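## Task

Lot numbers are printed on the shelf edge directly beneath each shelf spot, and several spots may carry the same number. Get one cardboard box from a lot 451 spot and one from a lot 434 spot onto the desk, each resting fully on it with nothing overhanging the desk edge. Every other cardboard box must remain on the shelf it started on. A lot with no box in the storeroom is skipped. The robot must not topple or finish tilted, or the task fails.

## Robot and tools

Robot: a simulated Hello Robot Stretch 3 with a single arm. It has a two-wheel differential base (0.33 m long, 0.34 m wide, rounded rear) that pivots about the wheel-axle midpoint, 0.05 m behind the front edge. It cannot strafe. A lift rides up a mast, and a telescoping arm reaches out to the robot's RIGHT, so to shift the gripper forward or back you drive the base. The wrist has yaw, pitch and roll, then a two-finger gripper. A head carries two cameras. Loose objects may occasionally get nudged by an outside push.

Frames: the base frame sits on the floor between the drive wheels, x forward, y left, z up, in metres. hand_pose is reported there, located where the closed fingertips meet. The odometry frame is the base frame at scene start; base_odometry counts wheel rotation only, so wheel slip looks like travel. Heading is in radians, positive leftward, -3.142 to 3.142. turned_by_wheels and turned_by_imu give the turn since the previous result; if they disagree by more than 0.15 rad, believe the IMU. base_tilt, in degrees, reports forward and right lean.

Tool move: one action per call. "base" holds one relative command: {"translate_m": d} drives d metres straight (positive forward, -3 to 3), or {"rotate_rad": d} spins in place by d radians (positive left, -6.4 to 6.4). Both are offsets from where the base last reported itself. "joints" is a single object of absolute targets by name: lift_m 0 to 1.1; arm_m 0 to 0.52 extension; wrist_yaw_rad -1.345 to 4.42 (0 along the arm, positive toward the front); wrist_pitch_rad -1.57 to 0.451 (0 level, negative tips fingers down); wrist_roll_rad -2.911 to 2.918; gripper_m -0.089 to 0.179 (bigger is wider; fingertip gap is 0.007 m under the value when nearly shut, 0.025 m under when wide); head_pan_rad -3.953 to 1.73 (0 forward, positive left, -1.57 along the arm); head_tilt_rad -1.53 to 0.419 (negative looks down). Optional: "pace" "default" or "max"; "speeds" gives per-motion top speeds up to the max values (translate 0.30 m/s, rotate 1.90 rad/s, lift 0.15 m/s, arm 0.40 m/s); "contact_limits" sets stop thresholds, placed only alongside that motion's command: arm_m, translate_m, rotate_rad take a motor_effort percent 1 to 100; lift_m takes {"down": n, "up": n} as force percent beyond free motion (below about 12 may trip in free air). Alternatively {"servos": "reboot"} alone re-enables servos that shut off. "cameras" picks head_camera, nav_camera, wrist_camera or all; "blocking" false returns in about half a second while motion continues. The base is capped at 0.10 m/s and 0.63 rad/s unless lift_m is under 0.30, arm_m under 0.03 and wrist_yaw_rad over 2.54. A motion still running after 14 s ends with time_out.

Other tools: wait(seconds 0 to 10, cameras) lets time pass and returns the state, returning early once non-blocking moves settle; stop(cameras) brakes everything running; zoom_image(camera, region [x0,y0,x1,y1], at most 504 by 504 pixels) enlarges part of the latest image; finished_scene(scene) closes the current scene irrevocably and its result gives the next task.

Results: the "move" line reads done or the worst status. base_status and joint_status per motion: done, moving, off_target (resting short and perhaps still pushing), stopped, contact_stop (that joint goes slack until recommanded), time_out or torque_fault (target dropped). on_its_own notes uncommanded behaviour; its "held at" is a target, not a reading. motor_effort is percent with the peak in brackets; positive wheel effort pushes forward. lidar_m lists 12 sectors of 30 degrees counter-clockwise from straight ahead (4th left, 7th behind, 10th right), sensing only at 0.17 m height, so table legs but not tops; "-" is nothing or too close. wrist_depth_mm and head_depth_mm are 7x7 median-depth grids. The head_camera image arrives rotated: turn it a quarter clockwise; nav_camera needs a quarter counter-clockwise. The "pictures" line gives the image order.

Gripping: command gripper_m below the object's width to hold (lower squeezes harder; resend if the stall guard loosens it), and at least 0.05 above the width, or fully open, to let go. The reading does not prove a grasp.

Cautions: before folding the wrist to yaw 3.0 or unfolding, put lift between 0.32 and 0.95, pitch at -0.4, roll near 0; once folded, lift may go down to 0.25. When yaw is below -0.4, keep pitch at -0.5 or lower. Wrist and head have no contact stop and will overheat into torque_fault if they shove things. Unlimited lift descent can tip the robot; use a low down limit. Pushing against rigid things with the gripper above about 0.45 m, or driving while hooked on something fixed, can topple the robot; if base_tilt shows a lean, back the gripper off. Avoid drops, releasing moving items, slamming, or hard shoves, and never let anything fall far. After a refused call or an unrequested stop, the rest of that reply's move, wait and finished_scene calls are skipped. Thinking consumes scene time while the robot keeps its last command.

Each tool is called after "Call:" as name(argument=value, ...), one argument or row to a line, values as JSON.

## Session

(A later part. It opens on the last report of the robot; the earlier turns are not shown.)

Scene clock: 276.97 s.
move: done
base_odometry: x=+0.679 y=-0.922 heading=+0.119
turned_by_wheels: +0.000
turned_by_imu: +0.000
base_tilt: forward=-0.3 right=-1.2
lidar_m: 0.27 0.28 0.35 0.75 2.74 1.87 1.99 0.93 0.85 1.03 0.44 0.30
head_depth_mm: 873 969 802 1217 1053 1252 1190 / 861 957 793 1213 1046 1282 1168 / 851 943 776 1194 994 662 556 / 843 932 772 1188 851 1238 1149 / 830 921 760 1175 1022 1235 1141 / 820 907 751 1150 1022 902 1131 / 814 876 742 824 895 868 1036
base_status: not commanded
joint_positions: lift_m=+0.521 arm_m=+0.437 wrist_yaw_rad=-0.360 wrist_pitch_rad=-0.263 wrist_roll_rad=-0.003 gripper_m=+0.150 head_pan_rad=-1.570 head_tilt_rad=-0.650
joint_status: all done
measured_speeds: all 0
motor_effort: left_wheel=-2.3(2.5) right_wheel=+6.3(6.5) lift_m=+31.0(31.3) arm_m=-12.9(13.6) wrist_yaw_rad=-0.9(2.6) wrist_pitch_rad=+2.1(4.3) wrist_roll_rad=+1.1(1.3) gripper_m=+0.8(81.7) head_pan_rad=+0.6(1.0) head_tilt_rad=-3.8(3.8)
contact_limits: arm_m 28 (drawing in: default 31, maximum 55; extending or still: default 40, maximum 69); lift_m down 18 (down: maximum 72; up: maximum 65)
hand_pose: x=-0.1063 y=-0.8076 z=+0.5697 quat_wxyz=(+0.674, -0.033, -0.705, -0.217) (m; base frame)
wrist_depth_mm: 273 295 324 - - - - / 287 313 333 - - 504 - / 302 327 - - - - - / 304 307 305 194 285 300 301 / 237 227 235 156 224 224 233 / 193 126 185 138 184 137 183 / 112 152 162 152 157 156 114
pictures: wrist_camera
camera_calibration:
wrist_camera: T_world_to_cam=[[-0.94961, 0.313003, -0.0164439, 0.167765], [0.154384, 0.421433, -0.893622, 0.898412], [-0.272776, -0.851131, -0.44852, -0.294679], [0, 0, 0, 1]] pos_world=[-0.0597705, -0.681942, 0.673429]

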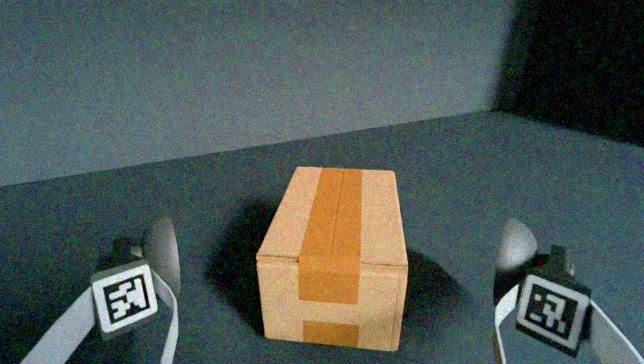

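Call:
move(
  joints={"arm_m": 0.475, "lift_m": 0.517, "gripper_m": 0.13},
  contact_limits={"arm_m": 28},
  cameras=["wrist_camera"],
)

Call:
move(
  joints={"gripper_m": 0.0},
  cameras=["wrist_camera"],
)

Call:
move(
  joints={"lift_m": 0.545},
  speeds={"lift_m": 0.04},
  cameras=["wrist_camera"],
)

Scene clock: 300.37 s.
move: done
base_odometry: x=+0.679 y=-0.922 heading=+0.119
turned_by_wheels: +0.000
turned_by_imu: +0.000
base_tilt: forward=-0.5 right=-1.2
lidar_m: 0.27 0.28 0.35 0.75 2.74 1.87 1.99 0.93 0.85 1.02 0.44 0.30
head_depth_mm: 871 967 805 1216 1054 1265 1187 / 861 956 794 1214 1048 1272 1172 / 851 944 779 1199 1006 692 561 / 844 927 771 1189 809 1235 1152 / 830 922 762 1166 1019 1231 1142 / 822 908 751 1159 1019 903 1131 / 814 879 742 827 895 870 1040
base_status: not commanded
joint_positions: lift_m=+0.517 arm_m=+0.475 wrist_yaw_rad=-0.360 wrist_pitch_rad=-0.264 wrist_roll_rad=-0.003 gripper_m=+0.130 head_pan_rad=-1.570 head_tilt_rad=-0.650
joint_status: all done
measured_speeds: all 0
motor_effort: left_wheel=-1.9(2.7) right_wheel=+5.4(6.7) lift_m=+23.4(28.6) arm_m=+13.2(14.9) wrist_yaw_rad=-1.6(2.1) wrist_pitch_rad=+2.1(2.2) wrist_roll_rad=+0.9(1.3) gripper_m=+0.4(72.9) head_pan_rad=+1.0(1.5) head_tilt_rad=-4.7(5.7)
contact_limits: arm_m 28 (drawing in: default 31, maximum 55; extending or still: default 40, maximum 69)
hand_pose: x=-0.1063 y=-0.8456 z=+0.5656 quat_wxyz=(+0.674, -0.033, -0.705, -0.217) (m; base frame)
wrist_depth_mm: 245 264 291 320 - - - / 258 278 305 334 - - - / 271 294 325 - - - - / 281 296 297 296 277 293 292 / 229 230 228 142 143 216 226 / 194 125 186 112 120 123 184 / - 148 157 105 101 127 155
pictures: wrist_camera
camera_calibration:
wrist_camera: T_world_to_cam=[[-0.949611, 0.312997, -0.0164889, 0.179648], [0.154544, 0.42181, -0.893416, 0.910949], [-0.272681, -0.850946, -0.448928, -0.328535], [0, 0, 0, 1]] pos_world=[-0.0597707, -0.720042, 0.66933]

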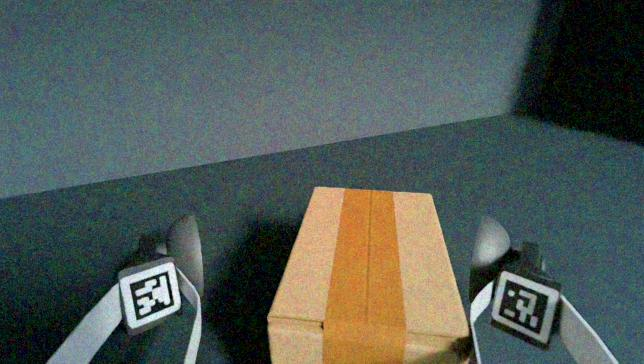

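Scene clock: 302.20 s.
move: done
base_odometry: x=+0.679 y=-0.922 heading=+0.119
turned_by_wheels: +0.000
turned_by_imu: +0.000
base_tilt: forward=-0.2 right=-1.1
lidar_m: 0.27 0.28 0.35 0.75 2.74 1.86 1.99 0.93 0.85 1.02 0.44 0.30
head_depth_mm: 872 969 801 1220 1054 1256 1193 / 861 956 790 1213 1043 1288 1166 / 851 944 780 1200 1000 693 559 / 839 933 770 1186 814 1237 1149 / 832 917 760 1175 1022 1238 1139 / 820 906 750 1152 1017 899 1130 / 814 879 741 829 895 869 1031
base_status: not commanded
joint_positions: lift_m=+0.517 arm_m=+0.475 wrist_yaw_rad=-0.360 wrist_pitch_rad=-0.264 wrist_roll_rad=-0.003 gripper_m=+0.002 head_pan_rad=-1.570 head_tilt_rad=-0.650
joint_status: all done
measured_speeds: all 0
motor_effort: left_wheel=-1.9(2.6) right_wheel=+5.5(6.5) lift_m=+23.6(24.3) arm_m=+12.9(14.2) wrist_yaw_rad=-0.6(2.4) wrist_pitch_rad=+2.1(2.2) wrist_roll_rad=+1.1(1.3) gripper_m=-34.7(98.4) head_pan_rad=+1.8(1.8) head_tilt_rad=-5.6(6.2)
contact_limits: arm_m 28 (drawing in: default 31, maximum 55; extending or still: default 40, maximum 69)
hand_pose: x=-0.1063 y=-0.8456 z=+0.5656 quat_wxyz=(+0.674, -0.033, -0.705, -0.217) (m; base frame)
wrist_depth_mm: 245 265 292 322 - - - / 258 278 308 333 - - - / 270 293 324 - - - - / 281 298 295 296 292 294 291 / 230 229 209 142 145 227 226 / 188 180 128 112 125 178 184 / 162 148 119 109 102 147 155
pictures: wrist_camera
camera_calibration:
wrist_camera: T_world_to_cam=[[-0.949611, 0.312997, -0.0164889, 0.179648], [0.154544, 0.42181, -0.893416, 0.910949], [-0.272681, -0.850946, -0.448928, -0.328535], [0, 0, 0, 1]] pos_world=[-0.0597707, -0.720042, 0.66933]

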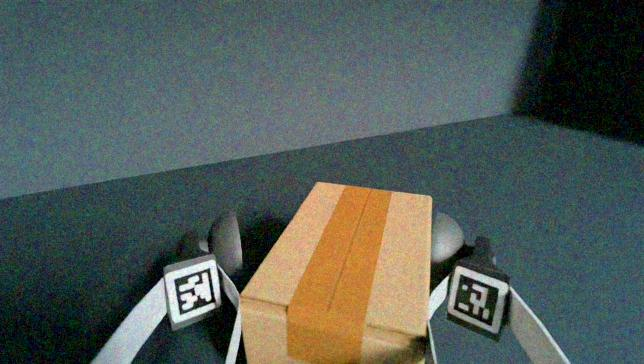

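Scene clock: 303.40 s.
move: done
base_odometry: x=+0.679 y=-0.922 heading=+0.119
turned_by_wheels: +0.000
turned_by_imu: +0.000
base_tilt: forward=-0.4 right=-1.2
lidar_m: 0.27 0.28 0.35 0.75 2.74 1.87 1.99 0.93 0.85 1.02 0.44 0.30
head_depth_mm: 871 971 803 1222 1058 1256 1195 / 862 959 793 1211 1046 1284 1169 / 850 945 777 1196 783 643 1127 / 842 933 770 1185 799 1230 1157 / 829 922 761 1169 1022 1226 1142 / 821 911 750 1153 1017 904 1132 / 814 878 741 828 898 868 1039
base_status: not commanded
joint_positions: lift_m=+0.545 arm_m=+0.475 wrist_yaw_rad=-0.360 wrist_pitch_rad=-0.272 wrist_roll_rad=-0.003 gripper_m=+0.004 head_pan_rad=-1.570 head_tilt_rad=-0.650
joint_status: all done
measured_speeds: all 0
motor_effort: left_wheel=-2.2(2.8) right_wheel=+6.6(6.6) lift_m=+28.7(35.1) arm_m=+12.9(13.1) wrist_yaw_rad=-1.4(2.0) wrist_pitch_rad=+3.6(3.8) wrist_roll_rad=+1.1(1.2) gripper_m=-15.5(35.0) head_pan_rad=+1.4(1.9) head_tilt_rad=-5.3(6.2)
contact_limits: arm_m 28 (drawing in: default 31, maximum 55; extending or still: default 40, maximum 69)
hand_pose: x=-0.1061 y=-0.8449 z=+0.5916 quat_wxyz=(+0.673, -0.030, -0.705, -0.220) (m; base frame)
wrist_depth_mm: 244 264 291 321 - - - / 258 279 307 334 - - - / 271 296 324 - - - - / 285 310 330 176 311 326 309 / 274 272 249 143 146 270 267 / 222 222 127 112 125 212 219 / 194 176 117 109 103 125 185
pictures: wrist_camera
camera_calibration:
wrist_camera: T_world_to_cam=[[-0.949563, 0.313127, -0.0167994, 0.180408], [0.157146, 0.428819, -0.889618, 0.937728], [-0.271359, -0.847388, -0.456397, -0.308531], [0, 0, 0, 1]] pos_world=[-0.059774, -0.720051, 0.696438]

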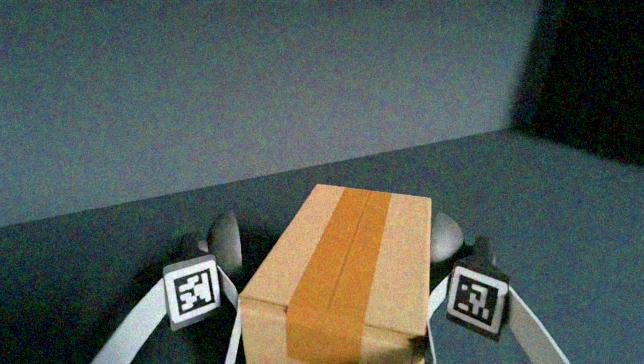

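Call:
move(
  joints={"lift_m": 0.6},
)

Call:
move(
  joints={"arm_m": 0.0},
  speeds={"arm_m": 0.2},
  cameras=["wrist_camera"],
)

Call:
move(
  base={"translate_m": -0.15},
  joints={"lift_m": 0.95, "wrist_yaw_rad": 0.0, "head_pan_rad": -1.57, "head_tilt_rad": -0.6},
  cameras=["wrist_camera"],
)

Scene clock: 338.17 s.
move: done
base_odometry: x=+0.679 y=-0.922 heading=+0.119
turned_by_wheels: +0.000
turned_by_imu: +0.000
base_tilt: forward=-0.5 right=-1.2
lidar_m: 0.27 0.28 0.35 0.75 2.72 1.87 1.99 0.92 0.85 1.02 0.44 0.30
head_depth_mm: 871 971 799 1219 1053 1258 1188 / 864 956 789 1208 1041 925 465 / 846 946 777 1204 727 596 1148 / 840 933 771 1186 773 1236 1153 / 833 922 758 1180 1019 1232 1142 / 820 907 749 1152 1012 899 1129 / 809 878 741 826 893 870 1035
base_status: not commanded
joint_positions: lift_m=+0.600 arm_m=+0.475 wrist_yaw_rad=-0.360 wrist_pitch_rad=-0.273 wrist_roll_rad=-0.003 gripper_m=+0.004 head_pan_rad=-1.570 head_tilt_rad=-0.650
joint_status: all done
measured_speeds: all 0
motor_effort: left_wheel=-2.3(2.6) right_wheel=+5.9(6.6) lift_m=+31.3(34.4) arm_m=+9.4(10.9) wrist_yaw_rad=-0.5(2.1) wrist_pitch_rad=+3.9(3.9) wrist_roll_rad=+1.2(1.3) gripper_m=-15.3(15.7) head_pan_rad=+1.7(2.1) head_tilt_rad=-5.8(6.3)
contact_limits: arm_m 28 (drawing in: default 31, maximum 55; extending or still: default 40, maximum 69)
hand_pose: x=-0.1060 y=-0.8448 z=+0.6463 quat_wxyz=(+0.673, -0.030, -0.705, -0.221) (m; base frame)
wrist_depth_mm: 243 265 292 322 - - - / 257 278 308 331 - - - / 271 294 326 - - 514 - / 287 312 335 - 167 - - / 302 328 150 143 145 - - / 299 288 127 112 125 284 294 / 260 236 117 109 102 125 249
pictures: none

Scene clock: 342.27 s.
move: done
base_odometry: x=+0.679 y=-0.922 heading=+0.119
turned_by_wheels: +0.000
turned_by_imu: +0.000
base_tilt: forward=-0.3 right=-1.1
lidar_m: 0.27 0.28 0.35 0.75 2.74 1.86 1.99 0.93 0.85 1.02 0.44 0.30
head_depth_mm: 868 969 803 1218 1052 1264 1195 / 860 959 791 1208 1050 1283 1155 / 850 947 776 1199 1033 1247 601 / 841 935 771 1183 1035 1230 1146 / 830 920 761 1176 1025 1236 1145 / 822 906 754 1159 1018 902 1131 / 812 876 742 826 895 867 1039
base_status: not commanded
joint_positions: lift_m=+0.600 arm_m=+0.001 wrist_yaw_rad=-0.360 wrist_pitch_rad=-0.274 wrist_roll_rad=-0.003 gripper_m=+0.004 head_pan_rad=-1.570 head_tilt_rad=-0.650
joint_status: all done
measured_speeds: all 0
motor_effort: left_wheel=-1.9(2.7) right_wheel=+5.9(6.9) lift_m=+24.7(31.8) arm_m=-12.6(14.7) wrist_yaw_rad=-1.2(2.6) wrist_pitch_rad=+3.9(4.0) wrist_roll_rad=+1.0(1.3) gripper_m=-15.7(15.9) head_pan_rad=+1.6(2.6) head_tilt_rad=-5.3(6.2)
hand_pose: x=-0.1060 y=-0.3704 z=+0.6463 quat_wxyz=(+0.673, -0.030, -0.705, -0.221) (m; base frame)
wrist_depth_mm: - - - - 861 - - / - - - - 878 - 565 / - - - - - 601 603 / - - - - - 602 - / - - 150 144 145 677 - / 328 123 128 112 126 125 - / - - 116 109 101 125 843
pictures: wrist_camera
camera_calibration:
wrist_camera: T_world_to_cam=[[-0.949551, 0.313158, -0.0169018, 0.032868], [0.157554, 0.429747, -0.889097, 0.783], [-0.271164, -0.846906, -0.457406, 0.119414], [0, 0, 0, 1]] pos_world=[-0.0597745, -0.245652, 0.751339]

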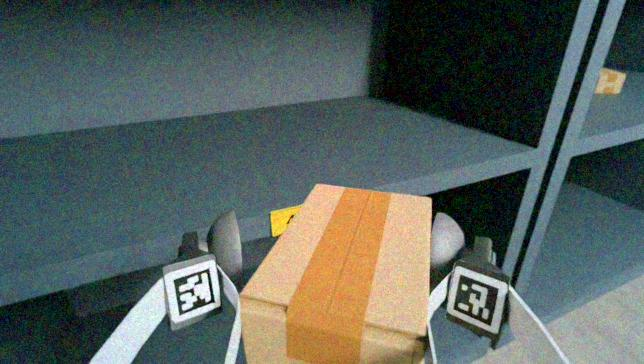

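Scene clock: 346.27 s.
move: done
base_odometry: x=+0.530 y=-0.940 heading=+0.119
turned_by_wheels: +0.000
turned_by_imu: +0.001
base_tilt: forward=-0.3 right=-1.2
lidar_m: 0.42 0.43 0.54 1.14 2.64 1.74 1.85 1.53 0.76 1.04 0.68 0.45
head_depth_mm: 889 956 919 930 1030 - - / 875 968 911 1200 1144 - - / 865 950 898 1194 455 - - / 856 940 818 686 - - - / 846 926 811 677 1009 914 1149 / 836 916 861 669 1073 913 1145 / 825 905 848 663 1061 906 1145
base_status: done
joint_positions: lift_m=+0.950 arm_m=+0.001 wrist_yaw_rad=-0.003 wrist_pitch_rad=-0.274 wrist_roll_rad=-0.003 gripper_m=+0.004 head_pan_rad=-1.570 head_tilt_rad=-0.600
joint_status: all done
measured_speeds: all 0
motor_effort: left_wheel=-7.8(13.3) right_wheel=-3.1(9.6) lift_m=+29.6(35.0) arm_m=-9.2(12.8) wrist_yaw_rad=+2.1(5.1) wrist_pitch_rad=+4.0(4.1) wrist_roll_rad=+1.0(1.3) gripper_m=-15.4(15.9) head_pan_rad=+2.0(3.3) head_tilt_rad=+3.8(4.7)
hand_pose: x=-0.0222 y=-0.3857 z=+0.9963 quat_wxyz=(+0.702, +0.096, -0.699, -0.098) (m; base frame)
wrist_depth_mm: - - - - - 740 - / - - - 536 - - - / - - - - - - - / - - - - 176 - - / - - 150 143 145 - - / - - 128 112 126 - - / - - 116 109 101 110 557
pictures: wrist_camera
camera_calibration:
wrist_camera: T_world_to_cam=[[-0.999132, -0.038097, -0.0168648, -0.0134168], [-0.00245321, 0.457884, -0.889008, 1.09477], [0.0415907, -0.888195, -0.45758, 0.280394], [0, 0, 0, 1]] pos_world=[-0.0223812, -0.252746, 1.10134]

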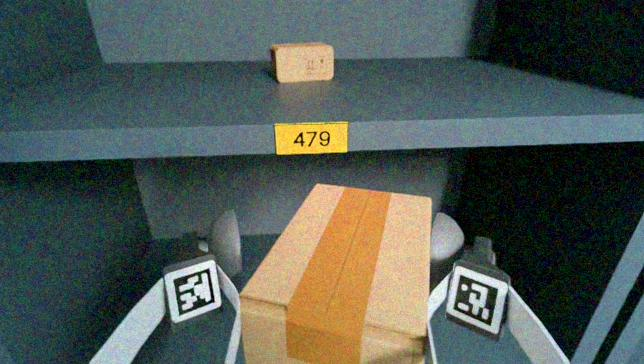

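Call:
move(
  base={"rotate_rad": -0.98},
  cameras=["nav_camera","head_camera"],
)

Scene clock: 354.83 s.
move: done
base_odometry: x=+0.530 y=-0.940 heading=-0.861
turned_by_wheels: -0.980
turned_by_imu: -0.965
base_tilt: forward=-0.3 right=-1.2
lidar_m: 0.62 0.44 0.42 0.43 0.57 1.43 1.90 1.73 1.84 1.53 0.76 1.04
head_depth_mm: 1515 1617 1775 1911 1997 - - / 1584 1714 1874 2062 1933 - - / 1325 1745 1950 2167 455 - - / 1312 1409 1583 1686 - - - / 1389 1481 1681 1446 1595 1420 1227 / 1357 1402 1083 1407 1199 1342 1221 / 1193 1239 778 830 923 1067 1156
base_status: done
joint_positions: lift_m=+0.950 arm_m=+0.001 wrist_yaw_rad=-0.002 wrist_pitch_rad=-0.274 wrist_roll_rad=-0.003 gripper_m=+0.004 head_pan_rad=-1.570 head_tilt_rad=-0.600
joint_status: not commanded
measured_speeds: all 0
motor_effort: left_wheel=+8.7(12.3) right_wheel=-9.5(14.3) lift_m=+24.6(25.3) arm_m=-8.5(8.5) wrist_yaw_rad=+1.5(2.7) wrist_pitch_rad=+3.9(4.1) wrist_roll_rad=+1.0(1.3) gripper_m=-15.1(15.8) head_pan_rad=+3.6(3.6) head_tilt_rad=+2.9(4.5)
hand_pose: x=-0.0221 y=-0.3857 z=+0.9963 quat_wxyz=(+0.702, +0.096, -0.699, -0.097) (m; base frame)
wrist_depth_mm: - - - - - - - / - - - - - - - / - 512 - - - - - / - - - - - - - / 815 - 156 144 146 - - / - 124 127 112 125 - - / - 105 116 109 102 - -
pictures: head_camera (sideways), nav_camera (sideways)
camera_calibration:
head_camera: T_world_to_cam=[[-0.0466501, 0.519903, -0.852951, 1.12549], [0.997493, -0.0212454, -0.0675052, 0.081368], [-0.0532174, -0.853961, -0.517608, 0.629496], [0, 0, 0, 1]] pos_world=[0.00484022, -0.0458494, 1.29131]
nav_camera: T_world_to_cam=[[0.0174101, -0.542465, 0.839898, -1.04988], [-0.999791, -0.018431, 0.00882051, 0.0448419], [0.0106953, -0.839876, -0.542673, 0.659437], [0, 0, 0, 1]] pos_world=[0.0560582, -0.0148503, 1.23925]

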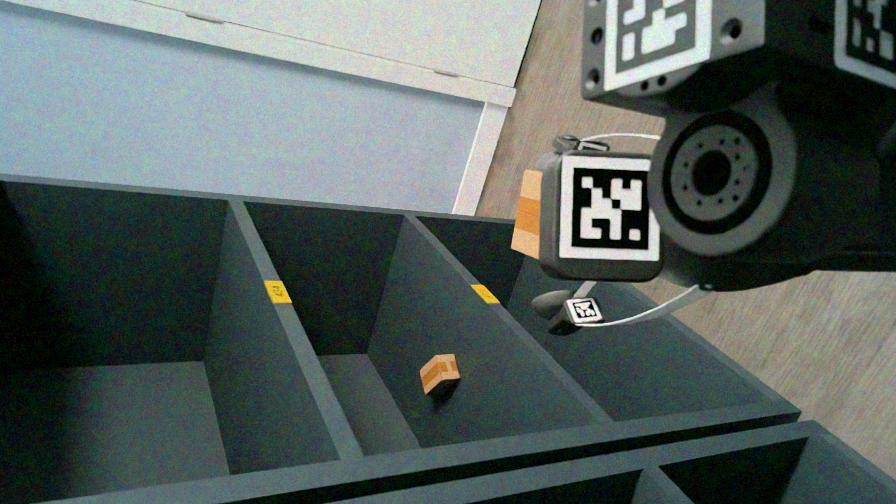

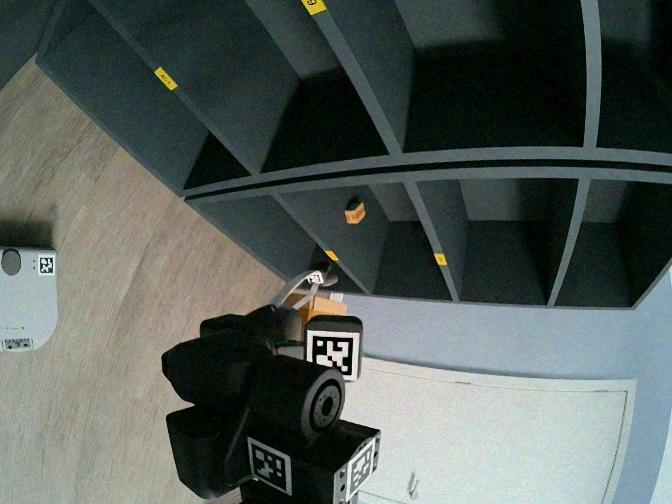

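Call:
move(
  base={"translate_m": -1.27},
  contact_limits={"translate_m": 45},
)

Call:
move(
  base={"rotate_rad": -0.447},
  cameras=["nav_camera","head_camera","wrist_camera"],
)

Scene clock: 373.73 s.
move: done
base_odometry: x=-0.298 y=+0.023 heading=-0.861
turned_by_wheels: +0.000
turned_by_imu: +0.000
base_tilt: forward=-0.3 right=-1.1
lidar_m: 1.49 1.05 1.01 1.03 1.37 2.57 1.39 0.72 0.83 1.31 1.72 1.70
head_depth_mm: 1031 1117 1208 1128 905 - - / 1078 1172 1281 1182 865 - - / 1122 1229 1359 1498 455 - - / 1166 1280 1409 1585 - - - / 1229 1354 1513 1701 1712 1425 1225 / 1294 1437 1617 1828 1807 1455 1217 / 1377 1533 1740 2008 1803 1446 1212
base_status: done
joint_positions: lift_m=+0.950 arm_m=+0.001 wrist_yaw_rad=-0.002 wrist_pitch_rad=-0.274 wrist_roll_rad=-0.003 gripper_m=+0.004 head_pan_rad=-1.570 head_tilt_rad=-0.600
joint_status: not commanded
measured_speeds: all 0
motor_effort: left_wheel=-1.2(9.8) right_wheel=-10.9(14.6) lift_m=+31.0(31.3) arm_m=-9.4(13.6) wrist_yaw_rad=+1.1(3.2) wrist_pitch_rad=+3.8(4.1) wrist_roll_rad=+0.8(1.3) gripper_m=-15.3(15.8) head_pan_rad=+3.3(4.3) head_tilt_rad=+0.2(3.4)
contact_limits: translate_m 45 (maximum 100)
hand_pose: x=-0.0221 y=-0.3857 z=+0.9963 quat_wxyz=(+0.702, +0.096, -0.699, -0.097) (m; base frame)
wrist_depth_mm: - - - - - - - / - - - - - - - / - - - - - - - / - - - - - - - / - - 156 143 145 - - / - 124 128 112 125 - - / - - 116 109 101 110 -
pictures: none

Scene clock: 375.57 s.
move: done
base_odometry: x=-0.298 y=+0.023 heading=-1.307
turned_by_wheels: -0.447
turned_by_imu: -0.439
base_tilt: forward=-0.4 right=-1.1
lidar_m: 1.70 1.37 1.03 1.01 1.06 1.49 2.57 1.39 0.72 0.83 1.35 1.86
head_depth_mm: 1041 1146 1268 1135 905 - - / 1043 1145 1259 1122 865 - - / 1045 1152 1263 1121 455 - - / 1047 1156 1279 1098 - - - / 1052 1154 1289 1087 763 1254 1200 / 1059 1162 1295 1398 816 1341 1216 / 1060 1163 1292 1456 1630 1409 1208
base_status: done
joint_positions: lift_m=+0.950 arm_m=+0.001 wrist_yaw_rad=-0.002 wrist_pitch_rad=-0.274 wrist_roll_rad=-0.003 gripper_m=+0.004 head_pan_rad=-1.570 head_tilt_rad=-0.600
joint_status: not commanded
measured_speeds: all 0
motor_effort: left_wheel=+7.8(11.8) right_wheel=-9.0(13.6) lift_m=+31.5(31.8) arm_m=-9.6(10.3) wrist_yaw_rad=+1.9(2.6) wrist_pitch_rad=+3.9(4.1) wrist_roll_rad=+0.9(1.2) gripper_m=-15.2(15.8) head_pan_rad=+2.8(3.9) head_tilt_rad=+0.8(1.4)
hand_pose: x=-0.0221 y=-0.3857 z=+0.9963 quat_wxyz=(+0.702, +0.096, -0.699, -0.097) (m; base frame)
wrist_depth_mm: - 973 - - - - - / - - - - - - - / - - - - - - - / - - - - - - - / - - 153 144 145 - - / - 124 127 112 125 - - / - 105 116 109 101 110 -
pictures: head_camera (sideways), nav_camera (sideways), wrist_camera
camera_calibration:
head_camera: T_world_to_cam=[[-0.0467557, 0.51985, -0.852977, 1.12552], [0.997499, -0.0210192, -0.0674878, 0.0813556], [-0.0530124, -0.853999, -0.517567, 0.629441], [0, 0, 0, 1]] pos_world=[0.00484048, -0.0458495, 1.29131]
nav_camera: T_world_to_cam=[[0.0175188, -0.542461, 0.839898, -1.04989], [-0.999787, -0.0186573, 0.00880366, 0.0448604], [0.0108946, -0.839874, -0.542673, 0.659426], [0, 0, 0, 1]] pos_world=[0.0560593, -0.0148508, 1.23925]
wrist_camera: T_world_to_cam=[[-0.999115, -0.0385435, -0.0168662, -0.0135281], [-0.00265617, 0.457876, -0.889012, 1.09477], [0.0419883, -0.88818, -0.457573, 0.280398], [0, 0, 0, 1]] pos_world=[-0.0223816, -0.252746, 1.10134]

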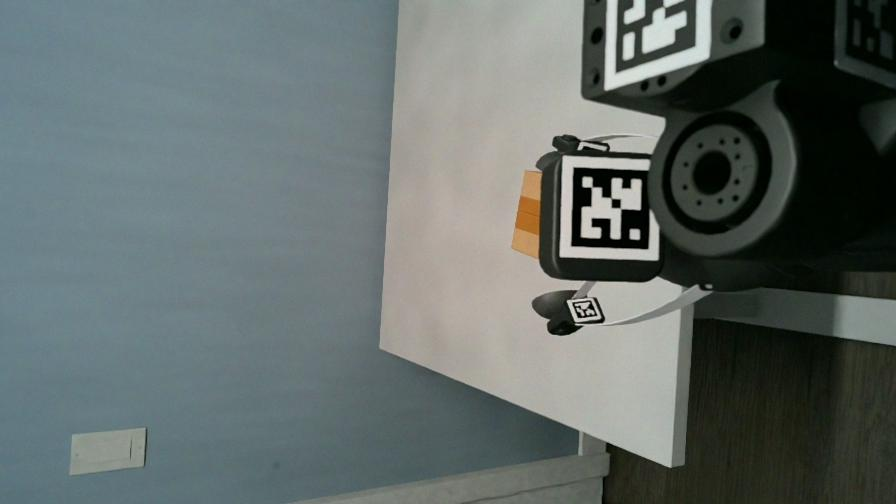

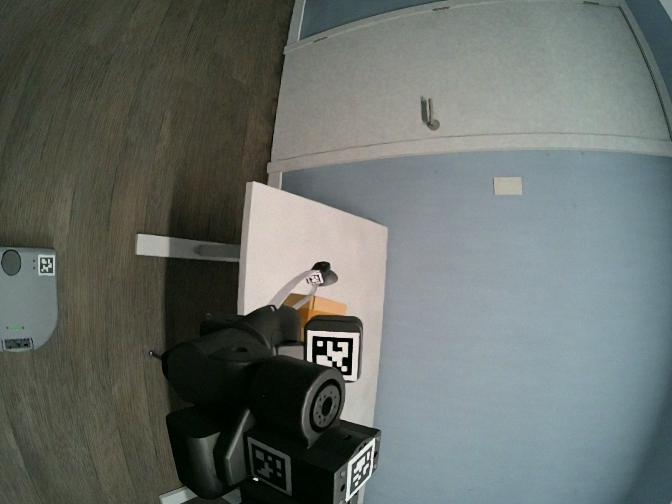

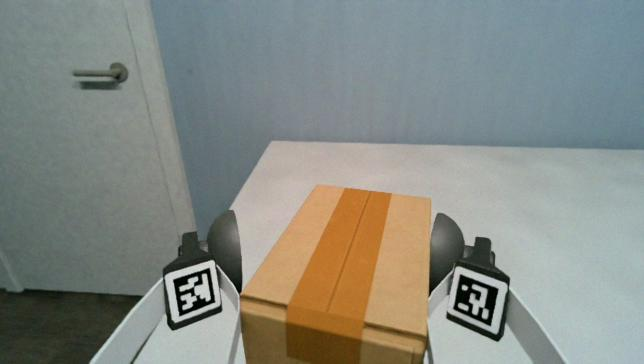

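Call:
move(
  joints={"arm_m": 0.33},
  speeds={"arm_m": 0.2},
)

Call:
move(
  joints={"lift_m": 0.74},
)

Call:
move(
  joints={"lift_m": 0.705},
  speeds={"lift_m": 0.03},
  contact_limits={"lift_m": {"down": 18}},
  cameras=["wrist_camera", "head_camera"],
)

Scene clock: 390.30 s.
move: done
base_odometry: x=-0.298 y=+0.023 heading=-1.307
turned_by_wheels: +0.000
turned_by_imu: +0.000
base_tilt: forward=-0.3 right=-1.1
lidar_m: 1.71 1.37 1.03 1.01 1.06 1.49 2.57 1.39 0.72 0.83 1.34 1.86
head_depth_mm: 1039 1139 1242 - 811 733 1194 / 1042 1143 425 980 836 729 1240 / 1040 1146 426 968 828 1362 1234 / 1050 1156 695 964 824 1355 1228 / 1053 1156 1280 1088 819 1261 1193 / 1061 1157 1288 1395 814 1346 1222 / 1063 1166 1299 1459 1627 1418 1213
base_status: not commanded
joint_positions: lift_m=+0.950 arm_m=+0.330 wrist_yaw_rad=-0.002 wrist_pitch_rad=-0.274 wrist_roll_rad=-0.003 gripper_m=+0.004 head_pan_rad=-1.570 head_tilt_rad=-0.600
joint_status: all done
measured_speeds: all 0
motor_effort: left_wheel=+7.8(8.2) right_wheel=-8.9(9.5) lift_m=+25.6(31.8) arm_m=+13.5(15.3) wrist_yaw_rad=+1.8(3.2) wrist_pitch_rad=+3.9(4.1) wrist_roll_rad=+1.0(1.3) gripper_m=-15.7(15.8) head_pan_rad=+3.1(3.8) head_tilt_rad=-1.1(1.4)
hand_pose: x=-0.0221 y=-0.7152 z=+0.9962 quat_wxyz=(+0.702, +0.096, -0.699, -0.097) (m; base frame)
wrist_depth_mm: 659 - - - - - - / 715 - - - - - - / 746 - - - - - - / - - - - - - - / - 875 150 144 145 - - / - 123 127 112 126 - - / - 414 116 109 101 110 -
pictures: none

Scene clock: 393.03 s.
move: done
base_odometry: x=-0.298 y=+0.023 heading=-1.307
turned_by_wheels: +0.000
turned_by_imu: +0.000
base_tilt: forward=-0.3 right=-1.3
lidar_m: 1.70 1.37 1.03 1.00 1.06 1.49 2.56 1.39 0.72 0.83 1.34 1.87
head_depth_mm: 1039 1140 1259 1131 842 729 342 / 1045 1148 1268 1123 780 389 340 / 1044 1146 1278 1112 534 1352 1231 / 1043 1154 1279 1101 565 1352 1223 / 1051 1163 1289 1092 817 1252 1197 / 1058 1159 1290 1400 812 1339 1216 / 1064 1163 1301 1452 1613 1404 1210
base_status: not commanded
joint_positions: lift_m=+0.740 arm_m=+0.330 wrist_yaw_rad=-0.002 wrist_pitch_rad=-0.274 wrist_roll_rad=-0.003 gripper_m=+0.004 head_pan_rad=-1.570 head_tilt_rad=-0.600
joint_status: all done
measured_speeds: all 0
motor_effort: left_wheel=+7.1(7.9) right_wheel=-9.1(9.8) lift_m=+25.6(27.5) arm_m=+11.7(13.6) wrist_yaw_rad=+2.1(2.9) wrist_pitch_rad=+4.0(4.0) wrist_roll_rad=+1.0(1.3) gripper_m=-15.4(15.7) head_pan_rad=+2.4(3.6) head_tilt_rad=-0.9(2.0)
hand_pose: x=-0.0221 y=-0.7151 z=+0.7862 quat_wxyz=(+0.702, +0.096, -0.699, -0.098) (m; base frame)
wrist_depth_mm: - - - - - - - / 710 - - - - - - / 752 - - - - - - / - - - - - - - / - - 150 143 145 - - / - - 128 112 126 - - / - - 116 109 101 110 -
pictures: none

Scene clock: 394.63 s.
move: done
base_odometry: x=-0.298 y=+0.023 heading=-1.307
turned_by_wheels: +0.000
turned_by_imu: +0.000
base_tilt: forward=-0.3 right=-1.2
lidar_m: 1.70 1.37 1.03 1.01 1.06 1.49 2.56 1.39 0.72 0.83 1.34 1.87
head_depth_mm: 1041 1140 1260 1133 843 732 1188 / 1041 1141 1270 1121 833 444 366 / 1050 1150 1265 1114 559 681 1237 / 1046 1149 1276 1105 593 1351 1230 / 1052 1152 1283 1092 813 1262 1190 / 1061 1164 1292 1405 812 1343 1219 / 1065 1165 1300 1454 1631 1411 1203
base_status: not commanded
joint_positions: lift_m=+0.705 arm_m=+0.330 wrist_yaw_rad=-0.002 wrist_pitch_rad=-0.272 wrist_roll_rad=-0.003 gripper_m=+0.004 head_pan_rad=-1.570 head_tilt_rad=-0.600
joint_status: all done
measured_speeds: all 0
motor_effort: left_wheel=+7.0(8.0) right_wheel=-9.0(9.2) lift_m=+23.2(27.0) arm_m=+10.6(11.7) wrist_yaw_rad=+0.6(2.5) wrist_pitch_rad=+3.6(4.1) wrist_roll_rad=+1.1(1.2) gripper_m=-15.6(15.6) head_pan_rad=+2.7(3.3) head_tilt_rad=-1.1(2.4)
contact_limits: lift_m down 18 (down: maximum 72; up: maximum 65)
hand_pose: x=-0.0221 y=-0.7153 z=+0.7516 quat_wxyz=(+0.702, +0.095, -0.699, -0.097) (m; base frame)
wrist_depth_mm: 661 - - - - - - / 713 - - - - - - / 756 - - - - - - / - - - 173 - - - / - - 150 142 143 - - / - - 127 112 125 - - / - - 116 109 102 110 -
pictures: head_camera (sideways), wrist_camera
camera_calibration:
head_camera: T_world_to_cam=[[-0.0467557, 0.51985, -0.852977, 1.12552], [0.997499, -0.0210192, -0.0674878, 0.0813556], [-0.0530124, -0.853999, -0.517567, 0.629441], [0, 0, 0, 1]] pos_world=[0.00484048, -0.0458495, 1.29131]
wrist_camera: T_world_to_cam=[[-0.999115, -0.038568, -0.0168099, -0.0304196], [-0.00265178, 0.456482, -0.889728, 1.02781], [0.0419885, -0.888896, -0.456181, -0.125879], [0, 0, 0, 1]] pos_world=[-0.0223816, -0.582244, 0.856538]

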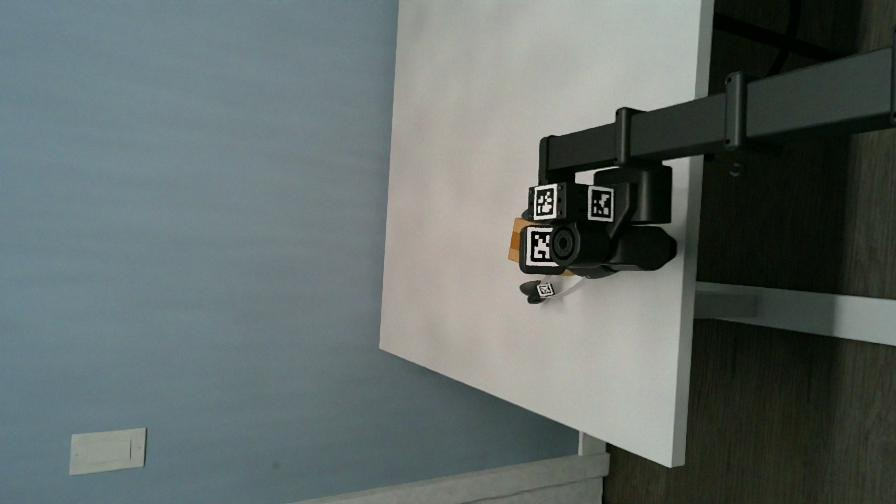

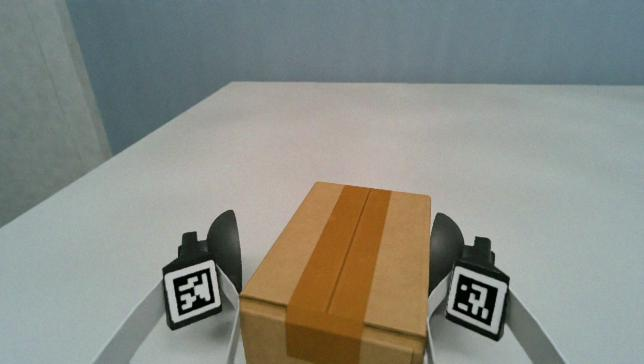

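Call:
move(
  joints={"lift_m": 0.696},
  speeds={"lift_m": 0.03},
  contact_limits={"lift_m": {"down": 18}},
)

Call:
move(
  joints={"gripper_m": 0.13},
  cameras=["wrist_camera"],
)

Call:
move(
  joints={"arm_m": 0.0},
  speeds={"arm_m": 0.2},
  cameras=["wrist_camera"],
)

Scene clock: 403.83 s.
move: done
base_odometry: x=-0.298 y=+0.023 heading=-1.307
turned_by_wheels: +0.000
turned_by_imu: +0.000
base_tilt: forward=-0.3 right=-1.1
lidar_m: 1.70 1.37 1.04 1.01 1.05 1.49 2.56 1.39 0.72 0.83 1.35 1.87
head_depth_mm: 1042 1141 1269 1133 840 736 1191 / 1042 1147 1271 1124 833 454 375 / 1045 1146 1268 1111 559 681 1229 / 1051 1150 1287 1102 608 1352 1223 / 1053 1152 1280 1091 814 1256 1195 / 1056 1161 1295 1400 812 1343 1221 / 1058 1161 1291 1456 1621 1416 1215
base_status: not commanded
joint_positions: lift_m=+0.696 arm_m=+0.330 wrist_yaw_rad=-0.002 wrist_pitch_rad=-0.234 wrist_roll_rad=-0.003 gripper_m=+0.004 head_pan_rad=-1.570 head_tilt_rad=-0.600
joint_status: all done
measured_speeds: all 0
motor_effort: left_wheel=+7.8(7.9) right_wheel=-8.8(9.4) lift_m=+18.9(25.3) arm_m=+7.7(8.3) wrist_yaw_rad=+0.7(2.7) wrist_pitch_rad=-3.4(3.9) wrist_roll_rad=+0.9(1.3) gripper_m=-15.2(15.6) head_pan_rad=+2.8(3.0) head_tilt_rad=-1.2(2.3)
contact_limits: lift_m down 18 (down: maximum 72; up: maximum 65)
hand_pose: x=-0.0221 y=-0.7187 z=+0.7520 quat_wxyz=(+0.703, +0.082, -0.701, -0.083) (m; base frame)
wrist_depth_mm: - - - - - - - / 699 - - - - - - / 755 - - - - - - / - - - - - - - / - - 149 144 145 - - / - - 128 112 126 - - / - - 116 109 102 110 -
pictures: none

Scene clock: 405.63 s.
move: done
base_odometry: x=-0.298 y=+0.023 heading=-1.307
turned_by_wheels: +0.000
turned_by_imu: +0.000
base_tilt: forward=-0.2 right=-1.2
lidar_m: 1.70 1.38 1.03 1.00 1.05 1.49 2.57 1.39 0.72 0.83 1.34 1.86
head_depth_mm: 1035 1138 1260 1136 841 732 1181 / 1041 1143 1270 1120 836 456 375 / 1045 1149 1272 1110 559 680 1230 / 1051 1154 1277 1096 609 1363 1225 / 1056 1156 1285 1092 816 1255 1193 / 1056 1160 1288 1393 809 1346 1213 / 1065 1158 1295 1447 1636 1405 1203
base_status: not commanded
joint_positions: lift_m=+0.696 arm_m=+0.330 wrist_yaw_rad=-0.001 wrist_pitch_rad=-0.263 wrist_roll_rad=-0.003 gripper_m=+0.130 head_pan_rad=-1.570 head_tilt_rad=-0.600
joint_status: all done
measured_speeds: all 0
motor_effort: left_wheel=+7.4(8.0) right_wheel=-8.6(9.7) lift_m=+30.5(30.8) arm_m=+5.9(7.9) wrist_yaw_rad=-0.1(2.8) wrist_pitch_rad=+2.1(3.6) wrist_roll_rad=+1.0(1.2) gripper_m=+0.6(80.4) head_pan_rad=+2.1(3.2) head_tilt_rad=-2.6(2.8)
contact_limits: lift_m down 18 (down: maximum 72; up: maximum 65)
hand_pose: x=-0.0217 y=-0.7161 z=+0.7447 quat_wxyz=(+0.702, +0.093, -0.700, -0.093) (m; base frame)
wrist_depth_mm: 669 - - - - - - / 709 - - - - - - / 754 - - - - - - / - - - 159 159 - - / - - - 130 136 144 - / - 125 113 108 102 123 - / - 121 119 112 101 - -
pictures: wrist_camera
camera_calibration:
wrist_camera: T_world_to_cam=[[-0.999054, -0.0401017, -0.0168229, -0.0312298], [-0.00296327, 0.448723, -0.893666, 1.01932], [0.0433863, -0.892771, -0.448418, -0.138209], [0, 0, 0, 1]] pos_world=[-0.0221834, -0.582034, 0.84843]

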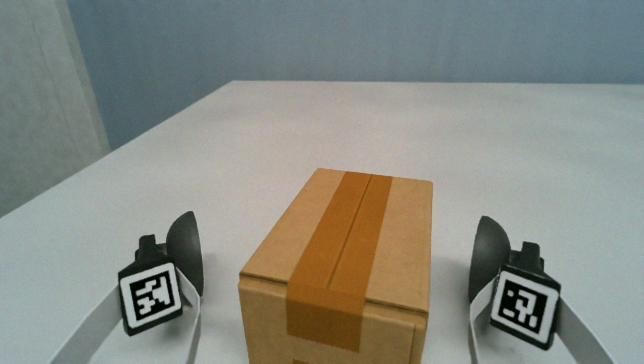

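Scene clock: 409.00 s.
move: done
base_odometry: x=-0.298 y=+0.023 heading=-1.307
turned_by_wheels: +0.000
turned_by_imu: +0.000
base_tilt: forward=-0.3 right=-1.1
lidar_m: 1.71 1.38 1.03 1.01 1.05 1.49 2.56 1.39 0.72 0.83 1.34 1.86
head_depth_mm: 1040 1139 1264 1139 841 733 1196 / 1039 1143 1268 1126 835 729 1240 / 1046 1146 1272 1112 828 1363 1208 / 1049 1150 1276 1105 804 1349 1230 / 1051 1156 1288 1089 817 1227 1171 / 1057 1165 1290 1402 811 1344 1217 / 1064 1160 1295 1451 1625 1414 1209
base_status: not commanded
joint_positions: lift_m=+0.696 arm_m=+0.001 wrist_yaw_rad=-0.001 wrist_pitch_rad=-0.264 wrist_roll_rad=-0.003 gripper_m=+0.130 head_pan_rad=-1.570 head_tilt_rad=-0.600
joint_status: all done
measured_speeds: all 0
motor_effort: left_wheel=+7.2(7.8) right_wheel=-8.8(9.2) lift_m=+23.9(30.9) arm_m=-13.3(14.7) wrist_yaw_rad=+0.2(2.1) wrist_pitch_rad=+2.1(2.3) wrist_roll_rad=+0.9(1.2) gripper_m=+0.8(1.3) head_pan_rad=+2.1(2.9) head_tilt_rad=-2.4(2.9)
contact_limits: lift_m down 18 (down: maximum 72; up: maximum 65)
hand_pose: x=-0.0217 y=-0.3866 z=+0.7445 quat_wxyz=(+0.702, +0.093, -0.700, -0.094) (m; base frame)
wrist_depth_mm: - 982 - - - - - / - - - 403 - - - / - - - - - - - / - - - - - - - / - - - - - 144 - / - 125 - - - 123 - / - 939 - 995 991 907 928
pictures: wrist_camera
camera_calibration:
wrist_camera: T_world_to_cam=[[-0.999054, -0.040087, -0.0168639, -0.0179836], [-0.00296475, 0.449643, -0.893203, 0.871262], [0.0433886, -0.892308, -0.449336, 0.15672], [0, 0, 0, 1]] pos_world=[-0.0221834, -0.252635, 0.848331]

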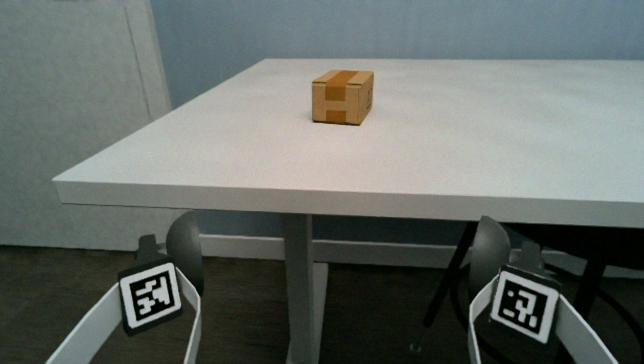

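Call:
move(
  joints={"wrist_yaw_rad": 3.0, "wrist_pitch_rad": -0.4, "lift_m": 0.8, "gripper_m": 0.0, "head_pan_rad": -3.14, "head_tilt_rad": -0.3},
  pace="max",
  cameras=["nav_camera"],
)

Call:
move(
  joints={"lift_m": 0.28},
  base={"translate_m": -1.2},
  pace="max",
  contact_limits={"translate_m": 60},
  cameras=["nav_camera"],
)

Scene clock: 428.93 s.
move: done
base_odometry: x=-0.298 y=+0.023 heading=-1.307
turned_by_wheels: +0.000
turned_by_imu: +0.000
base_tilt: forward=-0.3 right=-1.2
lidar_m: 1.70 1.37 1.03 1.01 1.06 1.49 2.57 1.39 0.72 0.83 1.34 1.86
head_depth_mm: 2225 2330 2425 2531 2668 2057 1563 / 2253 2323 2466 2563 2633 2045 1560 / 2217 2337 2431 2572 2679 2026 1546 / 2234 2350 2439 2577 2694 2009 1549 / 2276 2342 2465 2608 2673 2000 1535 / 2242 2341 2478 2579 2663 1988 1530 / 2268 2379 2461 2604 2660 1982 1514
base_status: not commanded
joint_positions: lift_m=+0.800 arm_m=+0.001 wrist_yaw_rad=+2.997 wrist_pitch_rad=-0.413 wrist_roll_rad=-0.003 gripper_m=+0.000 head_pan_rad=-3.148 head_tilt_rad=-0.298
joint_status: all done
measured_speeds: translate_m=+0.000 rotate_rad=+0.000 lift_m=+0.000 arm_m=+0.000 wrist_yaw_rad=+0.000 wrist_pitch_rad=+0.000 wrist_roll_rad=+0.000 head_pan_rad=+0.024 head_tilt_rad=+0.000
motor_effort: left_wheel=+6.5(7.5) right_wheel=-7.4(9.2) lift_m=+26.5(34.8) arm_m=-12.6(13.2) wrist_yaw_rad=+3.4(6.8) wrist_pitch_rad=+2.0(3.9) wrist_roll_rad=+0.9(1.2) gripper_m=-1.2(80.5) head_pan_rad=+3.3(4.8) head_tilt_rad=+3.1(6.6)
hand_pose: x=+0.0112 y=+0.0771 z=+0.8138 quat_wxyz=(+0.195, +0.699, +0.095, +0.681) (m; base frame)
wrist_depth_mm: - 137 - - - - - / - 147 - - - - - / - 161 - - - - - / - 182 - - - - - / - - 211 153 - - - / - - 217 130 - - - / - - 121 962 924 972 952
pictures: nav_camera (sideways)
camera_calibration:
nav_camera: T_world_to_cam=[[-0.268282, -0.0153203, 0.963219, -1.209], [-0.00787664, 0.999875, 0.0137094, 0.0324054], [-0.963308, -0.00390893, -0.268369, 0.308416], [0, 0, 0, 1]] pos_world=[-0.026999, -0.0497181, 1.24686]

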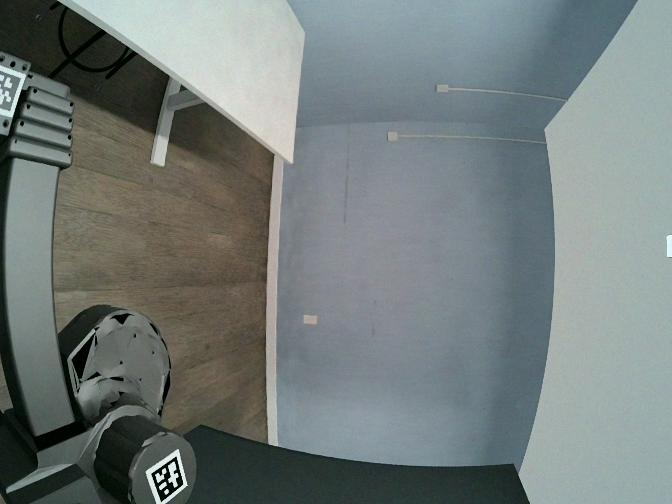

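Scene clock: 436.53 s.
move: done
base_odometry: x=-0.610 y=+1.182 heading=-1.307
turned_by_wheels: +0.000
turned_by_imu: -0.001
base_tilt: forward=-0.4 right=-1.1
lidar_m: 2.90 1.44 1.08 1.06 1.10 1.42 1.38 1.45 1.26 0.78 0.90 1.01
head_depth_mm: 1188 1239 1307 1370 1440 1519 1566 / 1190 1245 1303 1373 1446 1524 1562 / 1193 1256 1312 1376 1447 1540 1548 / 1194 1248 1310 1385 1449 1543 1547 / 1197 1262 1315 1379 1461 1536 1534 / 1201 1259 1324 1385 1461 1545 1515 / 1207 1265 1324 1394 1470 1550 1516
base_status: done
joint_positions: lift_m=+0.280 arm_m=+0.001 wrist_yaw_rad=+2.997 wrist_pitch_rad=-0.414 wrist_roll_rad=-0.003 gripper_m=+0.000 head_pan_rad=-3.140 head_tilt_rad=-0.300
joint_status: all done
measured_speeds: all 0
motor_effort: left_wheel=+2.5(14.2) right_wheel=-8.8(14.9) lift_m=+28.8(31.4) arm_m=-11.5(13.0) wrist_yaw_rad=+2.6(3.6) wrist_pitch_rad=+2.1(2.3) wrist_roll_rad=+0.9(1.3) gripper_m=-1.0(1.6) head_pan_rad=+2.8(4.1) head_tilt_rad=-2.4(3.8)
contact_limits: translate_m 60 (maximum 100)
hand_pose: x=+0.0111 y=+0.0770 z=+0.2935 quat_wxyz=(+0.195, +0.699, +0.096, +0.681) (m; base frame)
wrist_depth_mm: - 137 - - - - - / - 147 - - - - - / 938 162 862 918 883 880 877 / 728 185 660 707 708 699 695 / 592 577 212 153 583 584 581 / 512 507 217 130 468 496 494 / 431 274 121 265 418 433 436
pictures: nav_camera (sideways)
camera_calibration:
nav_camera: T_world_to_cam=[[-0.270541, -0.0175421, 0.962549, -1.2081], [-0.0161025, 0.999777, 0.0136946, 0.032453], [-0.962574, -0.0117945, -0.270763, 0.311463], [0, 0, 0, 1]] pos_world=[-0.0265125, -0.0499648, 1.24675]

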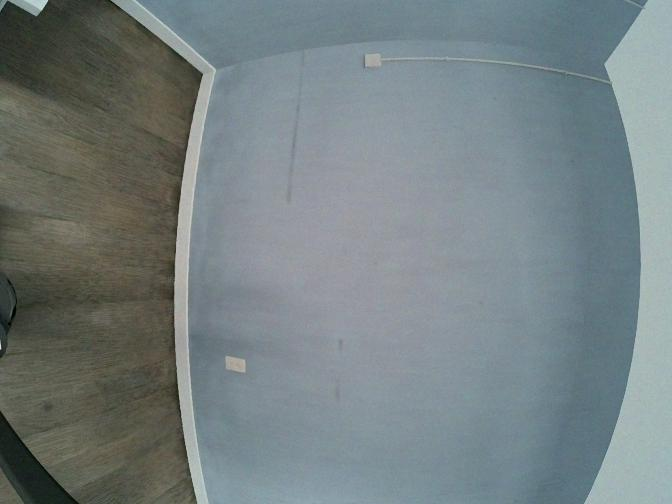

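Call:
move(
  joints={"head_pan_rad": 1.72, "head_tilt_rad": -0.3},
  pace="max",
  cameras=["nav_camera"],
)

Scene clock: 442.47 s.
move: done
base_odometry: x=-0.610 y=+1.182 heading=-1.307
turned_by_wheels: +0.000
turned_by_imu: +0.000
base_tilt: forward=-0.3 right=-1.3
lidar_m: 2.89 1.44 1.08 1.05 1.10 1.42 1.38 1.45 1.26 0.78 0.90 1.01
head_depth_mm: 866 902 942 982 1031 1083 1138 / 886 926 966 1008 1060 1116 1179 / 913 951 990 1041 1092 1156 1218 / 936 973 1018 1070 1114 1193 1255 / 2306 2388 2507 2630 2523 1834 1434 / 2361 2462 2587 2717 - - - / - - - - - - -
base_status: not commanded
joint_positions: lift_m=+0.280 arm_m=+0.001 wrist_yaw_rad=+2.997 wrist_pitch_rad=-0.414 wrist_roll_rad=-0.003 gripper_m=+0.000 head_pan_rad=+1.790 head_tilt_rad=-0.300
joint_status: all done
joint sent to its limit — head_pan_rad, upper limit.
measured_speeds: all 0
motor_effort: left_wheel=+2.1(3.1) right_wheel=-8.7(8.9) lift_m=+23.4(24.8) arm_m=-11.5(11.8) wrist_yaw_rad=+1.6(3.3) wrist_pitch_rad=+2.2(2.3) wrist_roll_rad=+0.7(1.1) gripper_m=-0.9(1.5) head_pan_rad=+15.6(28.2) head_tilt_rad=-1.0(6.0)
contact_limits: translate_m 60 (maximum 100)
hand_pose: x=+0.0111 y=+0.0770 z=+0.2935 quat_wxyz=(+0.195, +0.699, +0.096, +0.681) (m; base frame)
wrist_depth_mm: - 137 - - - - - / - 147 - - - - - / 909 162 852 911 899 880 877 / 732 186 661 708 695 704 696 / 596 574 213 152 588 579 577 / 510 514 216 130 469 496 497 / 434 272 124 264 413 432 428
pictures: nav_camera (sideways)
camera_calibration:
nav_camera: T_world_to_cam=[[-0.0754792, 0.260408, 0.962544, -1.20929], [0.972757, 0.231424, 0.0136703, 0.0264774], [-0.219196, 0.937353, -0.270782, 0.306951], [0, 0, 0, 1]] pos_world=[-0.0497499, 0.0210601, 1.24675]

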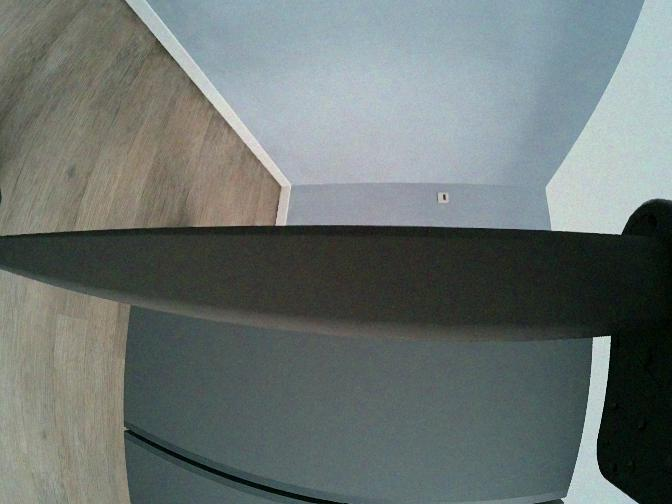

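Call:
move(
  base={"translate_m": -0.75},
  pace="max",
  contact_limits={"translate_m": 60},
)

Call:
move(
  base={"rotate_rad": 1.585},
  joints={"head_pan_rad": -0.4, "head_tilt_rad": -0.3},
  pace="max",
  cameras=["nav_camera", "head_camera"],
)

Scene clock: 457.93 s.
move: done
base_odometry: x=-0.806 y=+1.906 heading=-1.307
turned_by_wheels: +0.000
turned_by_imu: +0.000
base_tilt: forward=-0.2 right=-1.3
lidar_m: 3.61 1.48 1.15 2.16 0.87 0.66 0.64 0.67 0.95 1.20 1.08 1.11
head_depth_mm: 2151 2244 2323 2450 2541 1875 1475 / 2160 2280 2376 2480 2568 2027 1550 / 2206 2301 2411 2524 2608 2011 1553 / 2232 2341 2449 2566 2681 2006 1536 / 2037 2158 2249 2363 2474 1986 1526 / 1506 1540 1601 1670 1723 1787 1523 / 1249 1317 1364 - - - -
base_status: done
joint_positions: lift_m=+0.280 arm_m=+0.001 wrist_yaw_rad=+2.997 wrist_pitch_rad=-0.414 wrist_roll_rad=-0.003 gripper_m=+0.000 head_pan_rad=+1.713 head_tilt_rad=-0.300
joint_status: not commanded
measured_speeds: all 0
motor_effort: left_wheel=-1.9(14.3) right_wheel=-4.4(16.5) lift_m=+25.1(25.4) arm_m=-10.2(11.6) wrist_yaw_rad=+1.9(3.2) wrist_pitch_rad=+2.2(2.3) wrist_roll_rad=+0.7(1.2) gripper_m=-1.0(1.5) head_pan_rad=-3.1(3.8) head_tilt_rad=+1.2(1.6)
contact_limits: translate_m 60 (maximum 100)
hand_pose: x=+0.0111 y=+0.0770 z=+0.2935 quat_wxyz=(+0.195, +0.699, +0.096, +0.681) (m; base frame)
wrist_depth_mm: - 137 - - - - - / - 147 - - - - - / 834 162 857 905 880 895 880 / 723 187 658 704 709 710 698 / 601 578 213 153 584 583 581 / 511 507 217 130 472 495 493 / 433 272 125 263 411 435 428
pictures: none

Scene clock: 460.23 s.
move: done
base_odometry: x=-0.806 y=+1.906 heading=+0.278
turned_by_wheels: +1.585
turned_by_imu: +1.554
base_tilt: forward=-0.3 right=-1.3
lidar_m: 2.19 0.88 0.65 0.64 0.67 0.94 1.20 1.08 1.10 3.62 1.49 1.15
head_depth_mm: 1136 1205 1284 1356 1458 1554 1559 / 1082 1145 1206 1282 1377 1461 1508 / 1035 1094 1151 1212 1292 1374 1450 / 998 1042 1093 1161 1225 1295 1380 / 1181 1223 1281 1341 1408 1489 1435 / 2192 2281 2409 2503 2592 1986 1519 / 2109 2171 2289 2385 2497 1972 1516
base_status: done
joint_positions: lift_m=+0.280 arm_m=+0.001 wrist_yaw_rad=+2.997 wrist_pitch_rad=-0.414 wrist_roll_rad=-0.003 gripper_m=+0.000 head_pan_rad=-0.408 head_tilt_rad=-0.300
joint_status: all done
measured_speeds: translate_m=+0.000 rotate_rad=+0.000 lift_m=+0.000 arm_m=+0.000 wrist_yaw_rad=+0.000 wrist_pitch_rad=+0.000 wrist_roll_rad=+0.000 head_pan_rad=+0.024 head_tilt_rad=+0.000
motor_effort: left_wheel=-6.2(15.4) right_wheel=+7.4(14.5) lift_m=+25.3(25.9) arm_m=-12.3(13.6) wrist_yaw_rad=+1.9(3.7) wrist_pitch_rad=+2.1(2.3) wrist_roll_rad=+1.0(1.1) gripper_m=-1.3(1.6) head_pan_rad=+3.5(6.0) head_tilt_rad=+2.6(4.1)
hand_pose: x=+0.0111 y=+0.0770 z=+0.2935 quat_wxyz=(+0.195, +0.699, +0.096, +0.681) (m; base frame)
wrist_depth_mm: 602 137 616 618 632 633 - / - 148 - - - - - / - 161 169 - - - 795 / 692 183 220 702 713 697 703 / 596 582 212 152 583 578 580 / 509 506 216 130 477 497 494 / 440 273 125 264 412 433 432
pictures: head_camera (sideways), nav_camera (sideways)
camera_calibration:
head_camera: T_world_to_cam=[[-0.243404, 0.0548668, -0.968372, 1.27734], [0.433431, 0.899319, -0.0579903, 0.0724915], [0.867693, -0.433838, -0.242679, 0.26618], [0, 0, 0, 1]] pos_world=[0.0485272, -0.0197975, 1.30574]
nav_camera: T_world_to_cam=[[0.255126, -0.0917655, 0.962543, -1.21128], [-0.383716, -0.92335, 0.0136765, 0.0347322], [0.887509, -0.372833, -0.270782, 0.300287], [0, 0, 0, 1]] pos_world=[0.0558482, 0.0328732, 1.24675]

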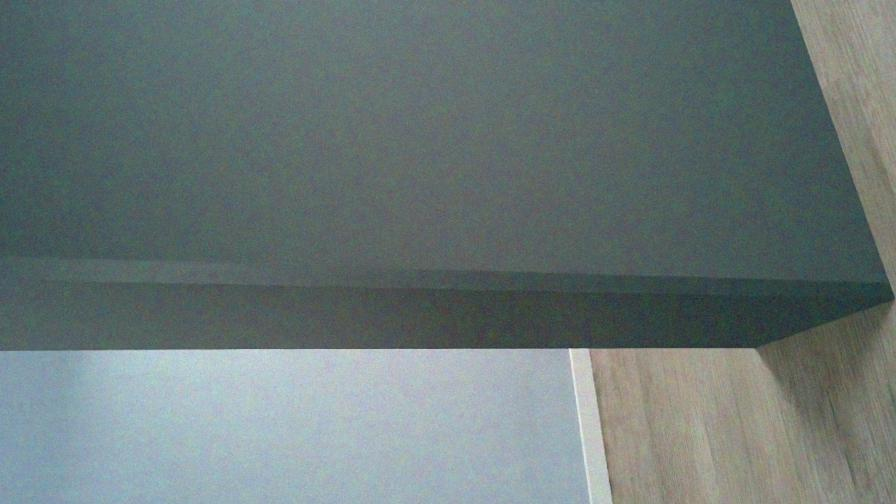

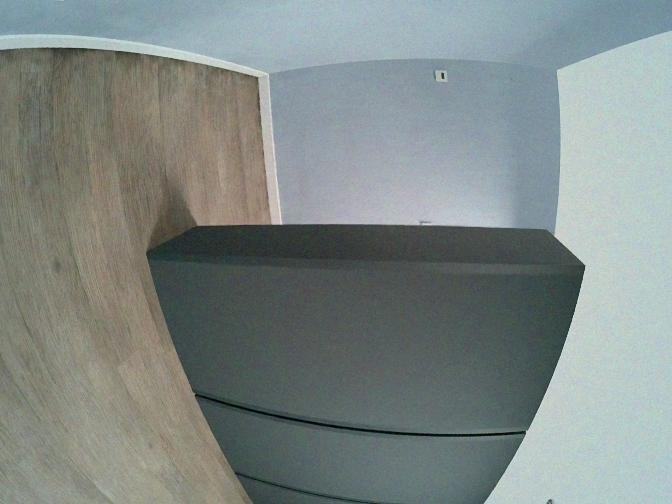

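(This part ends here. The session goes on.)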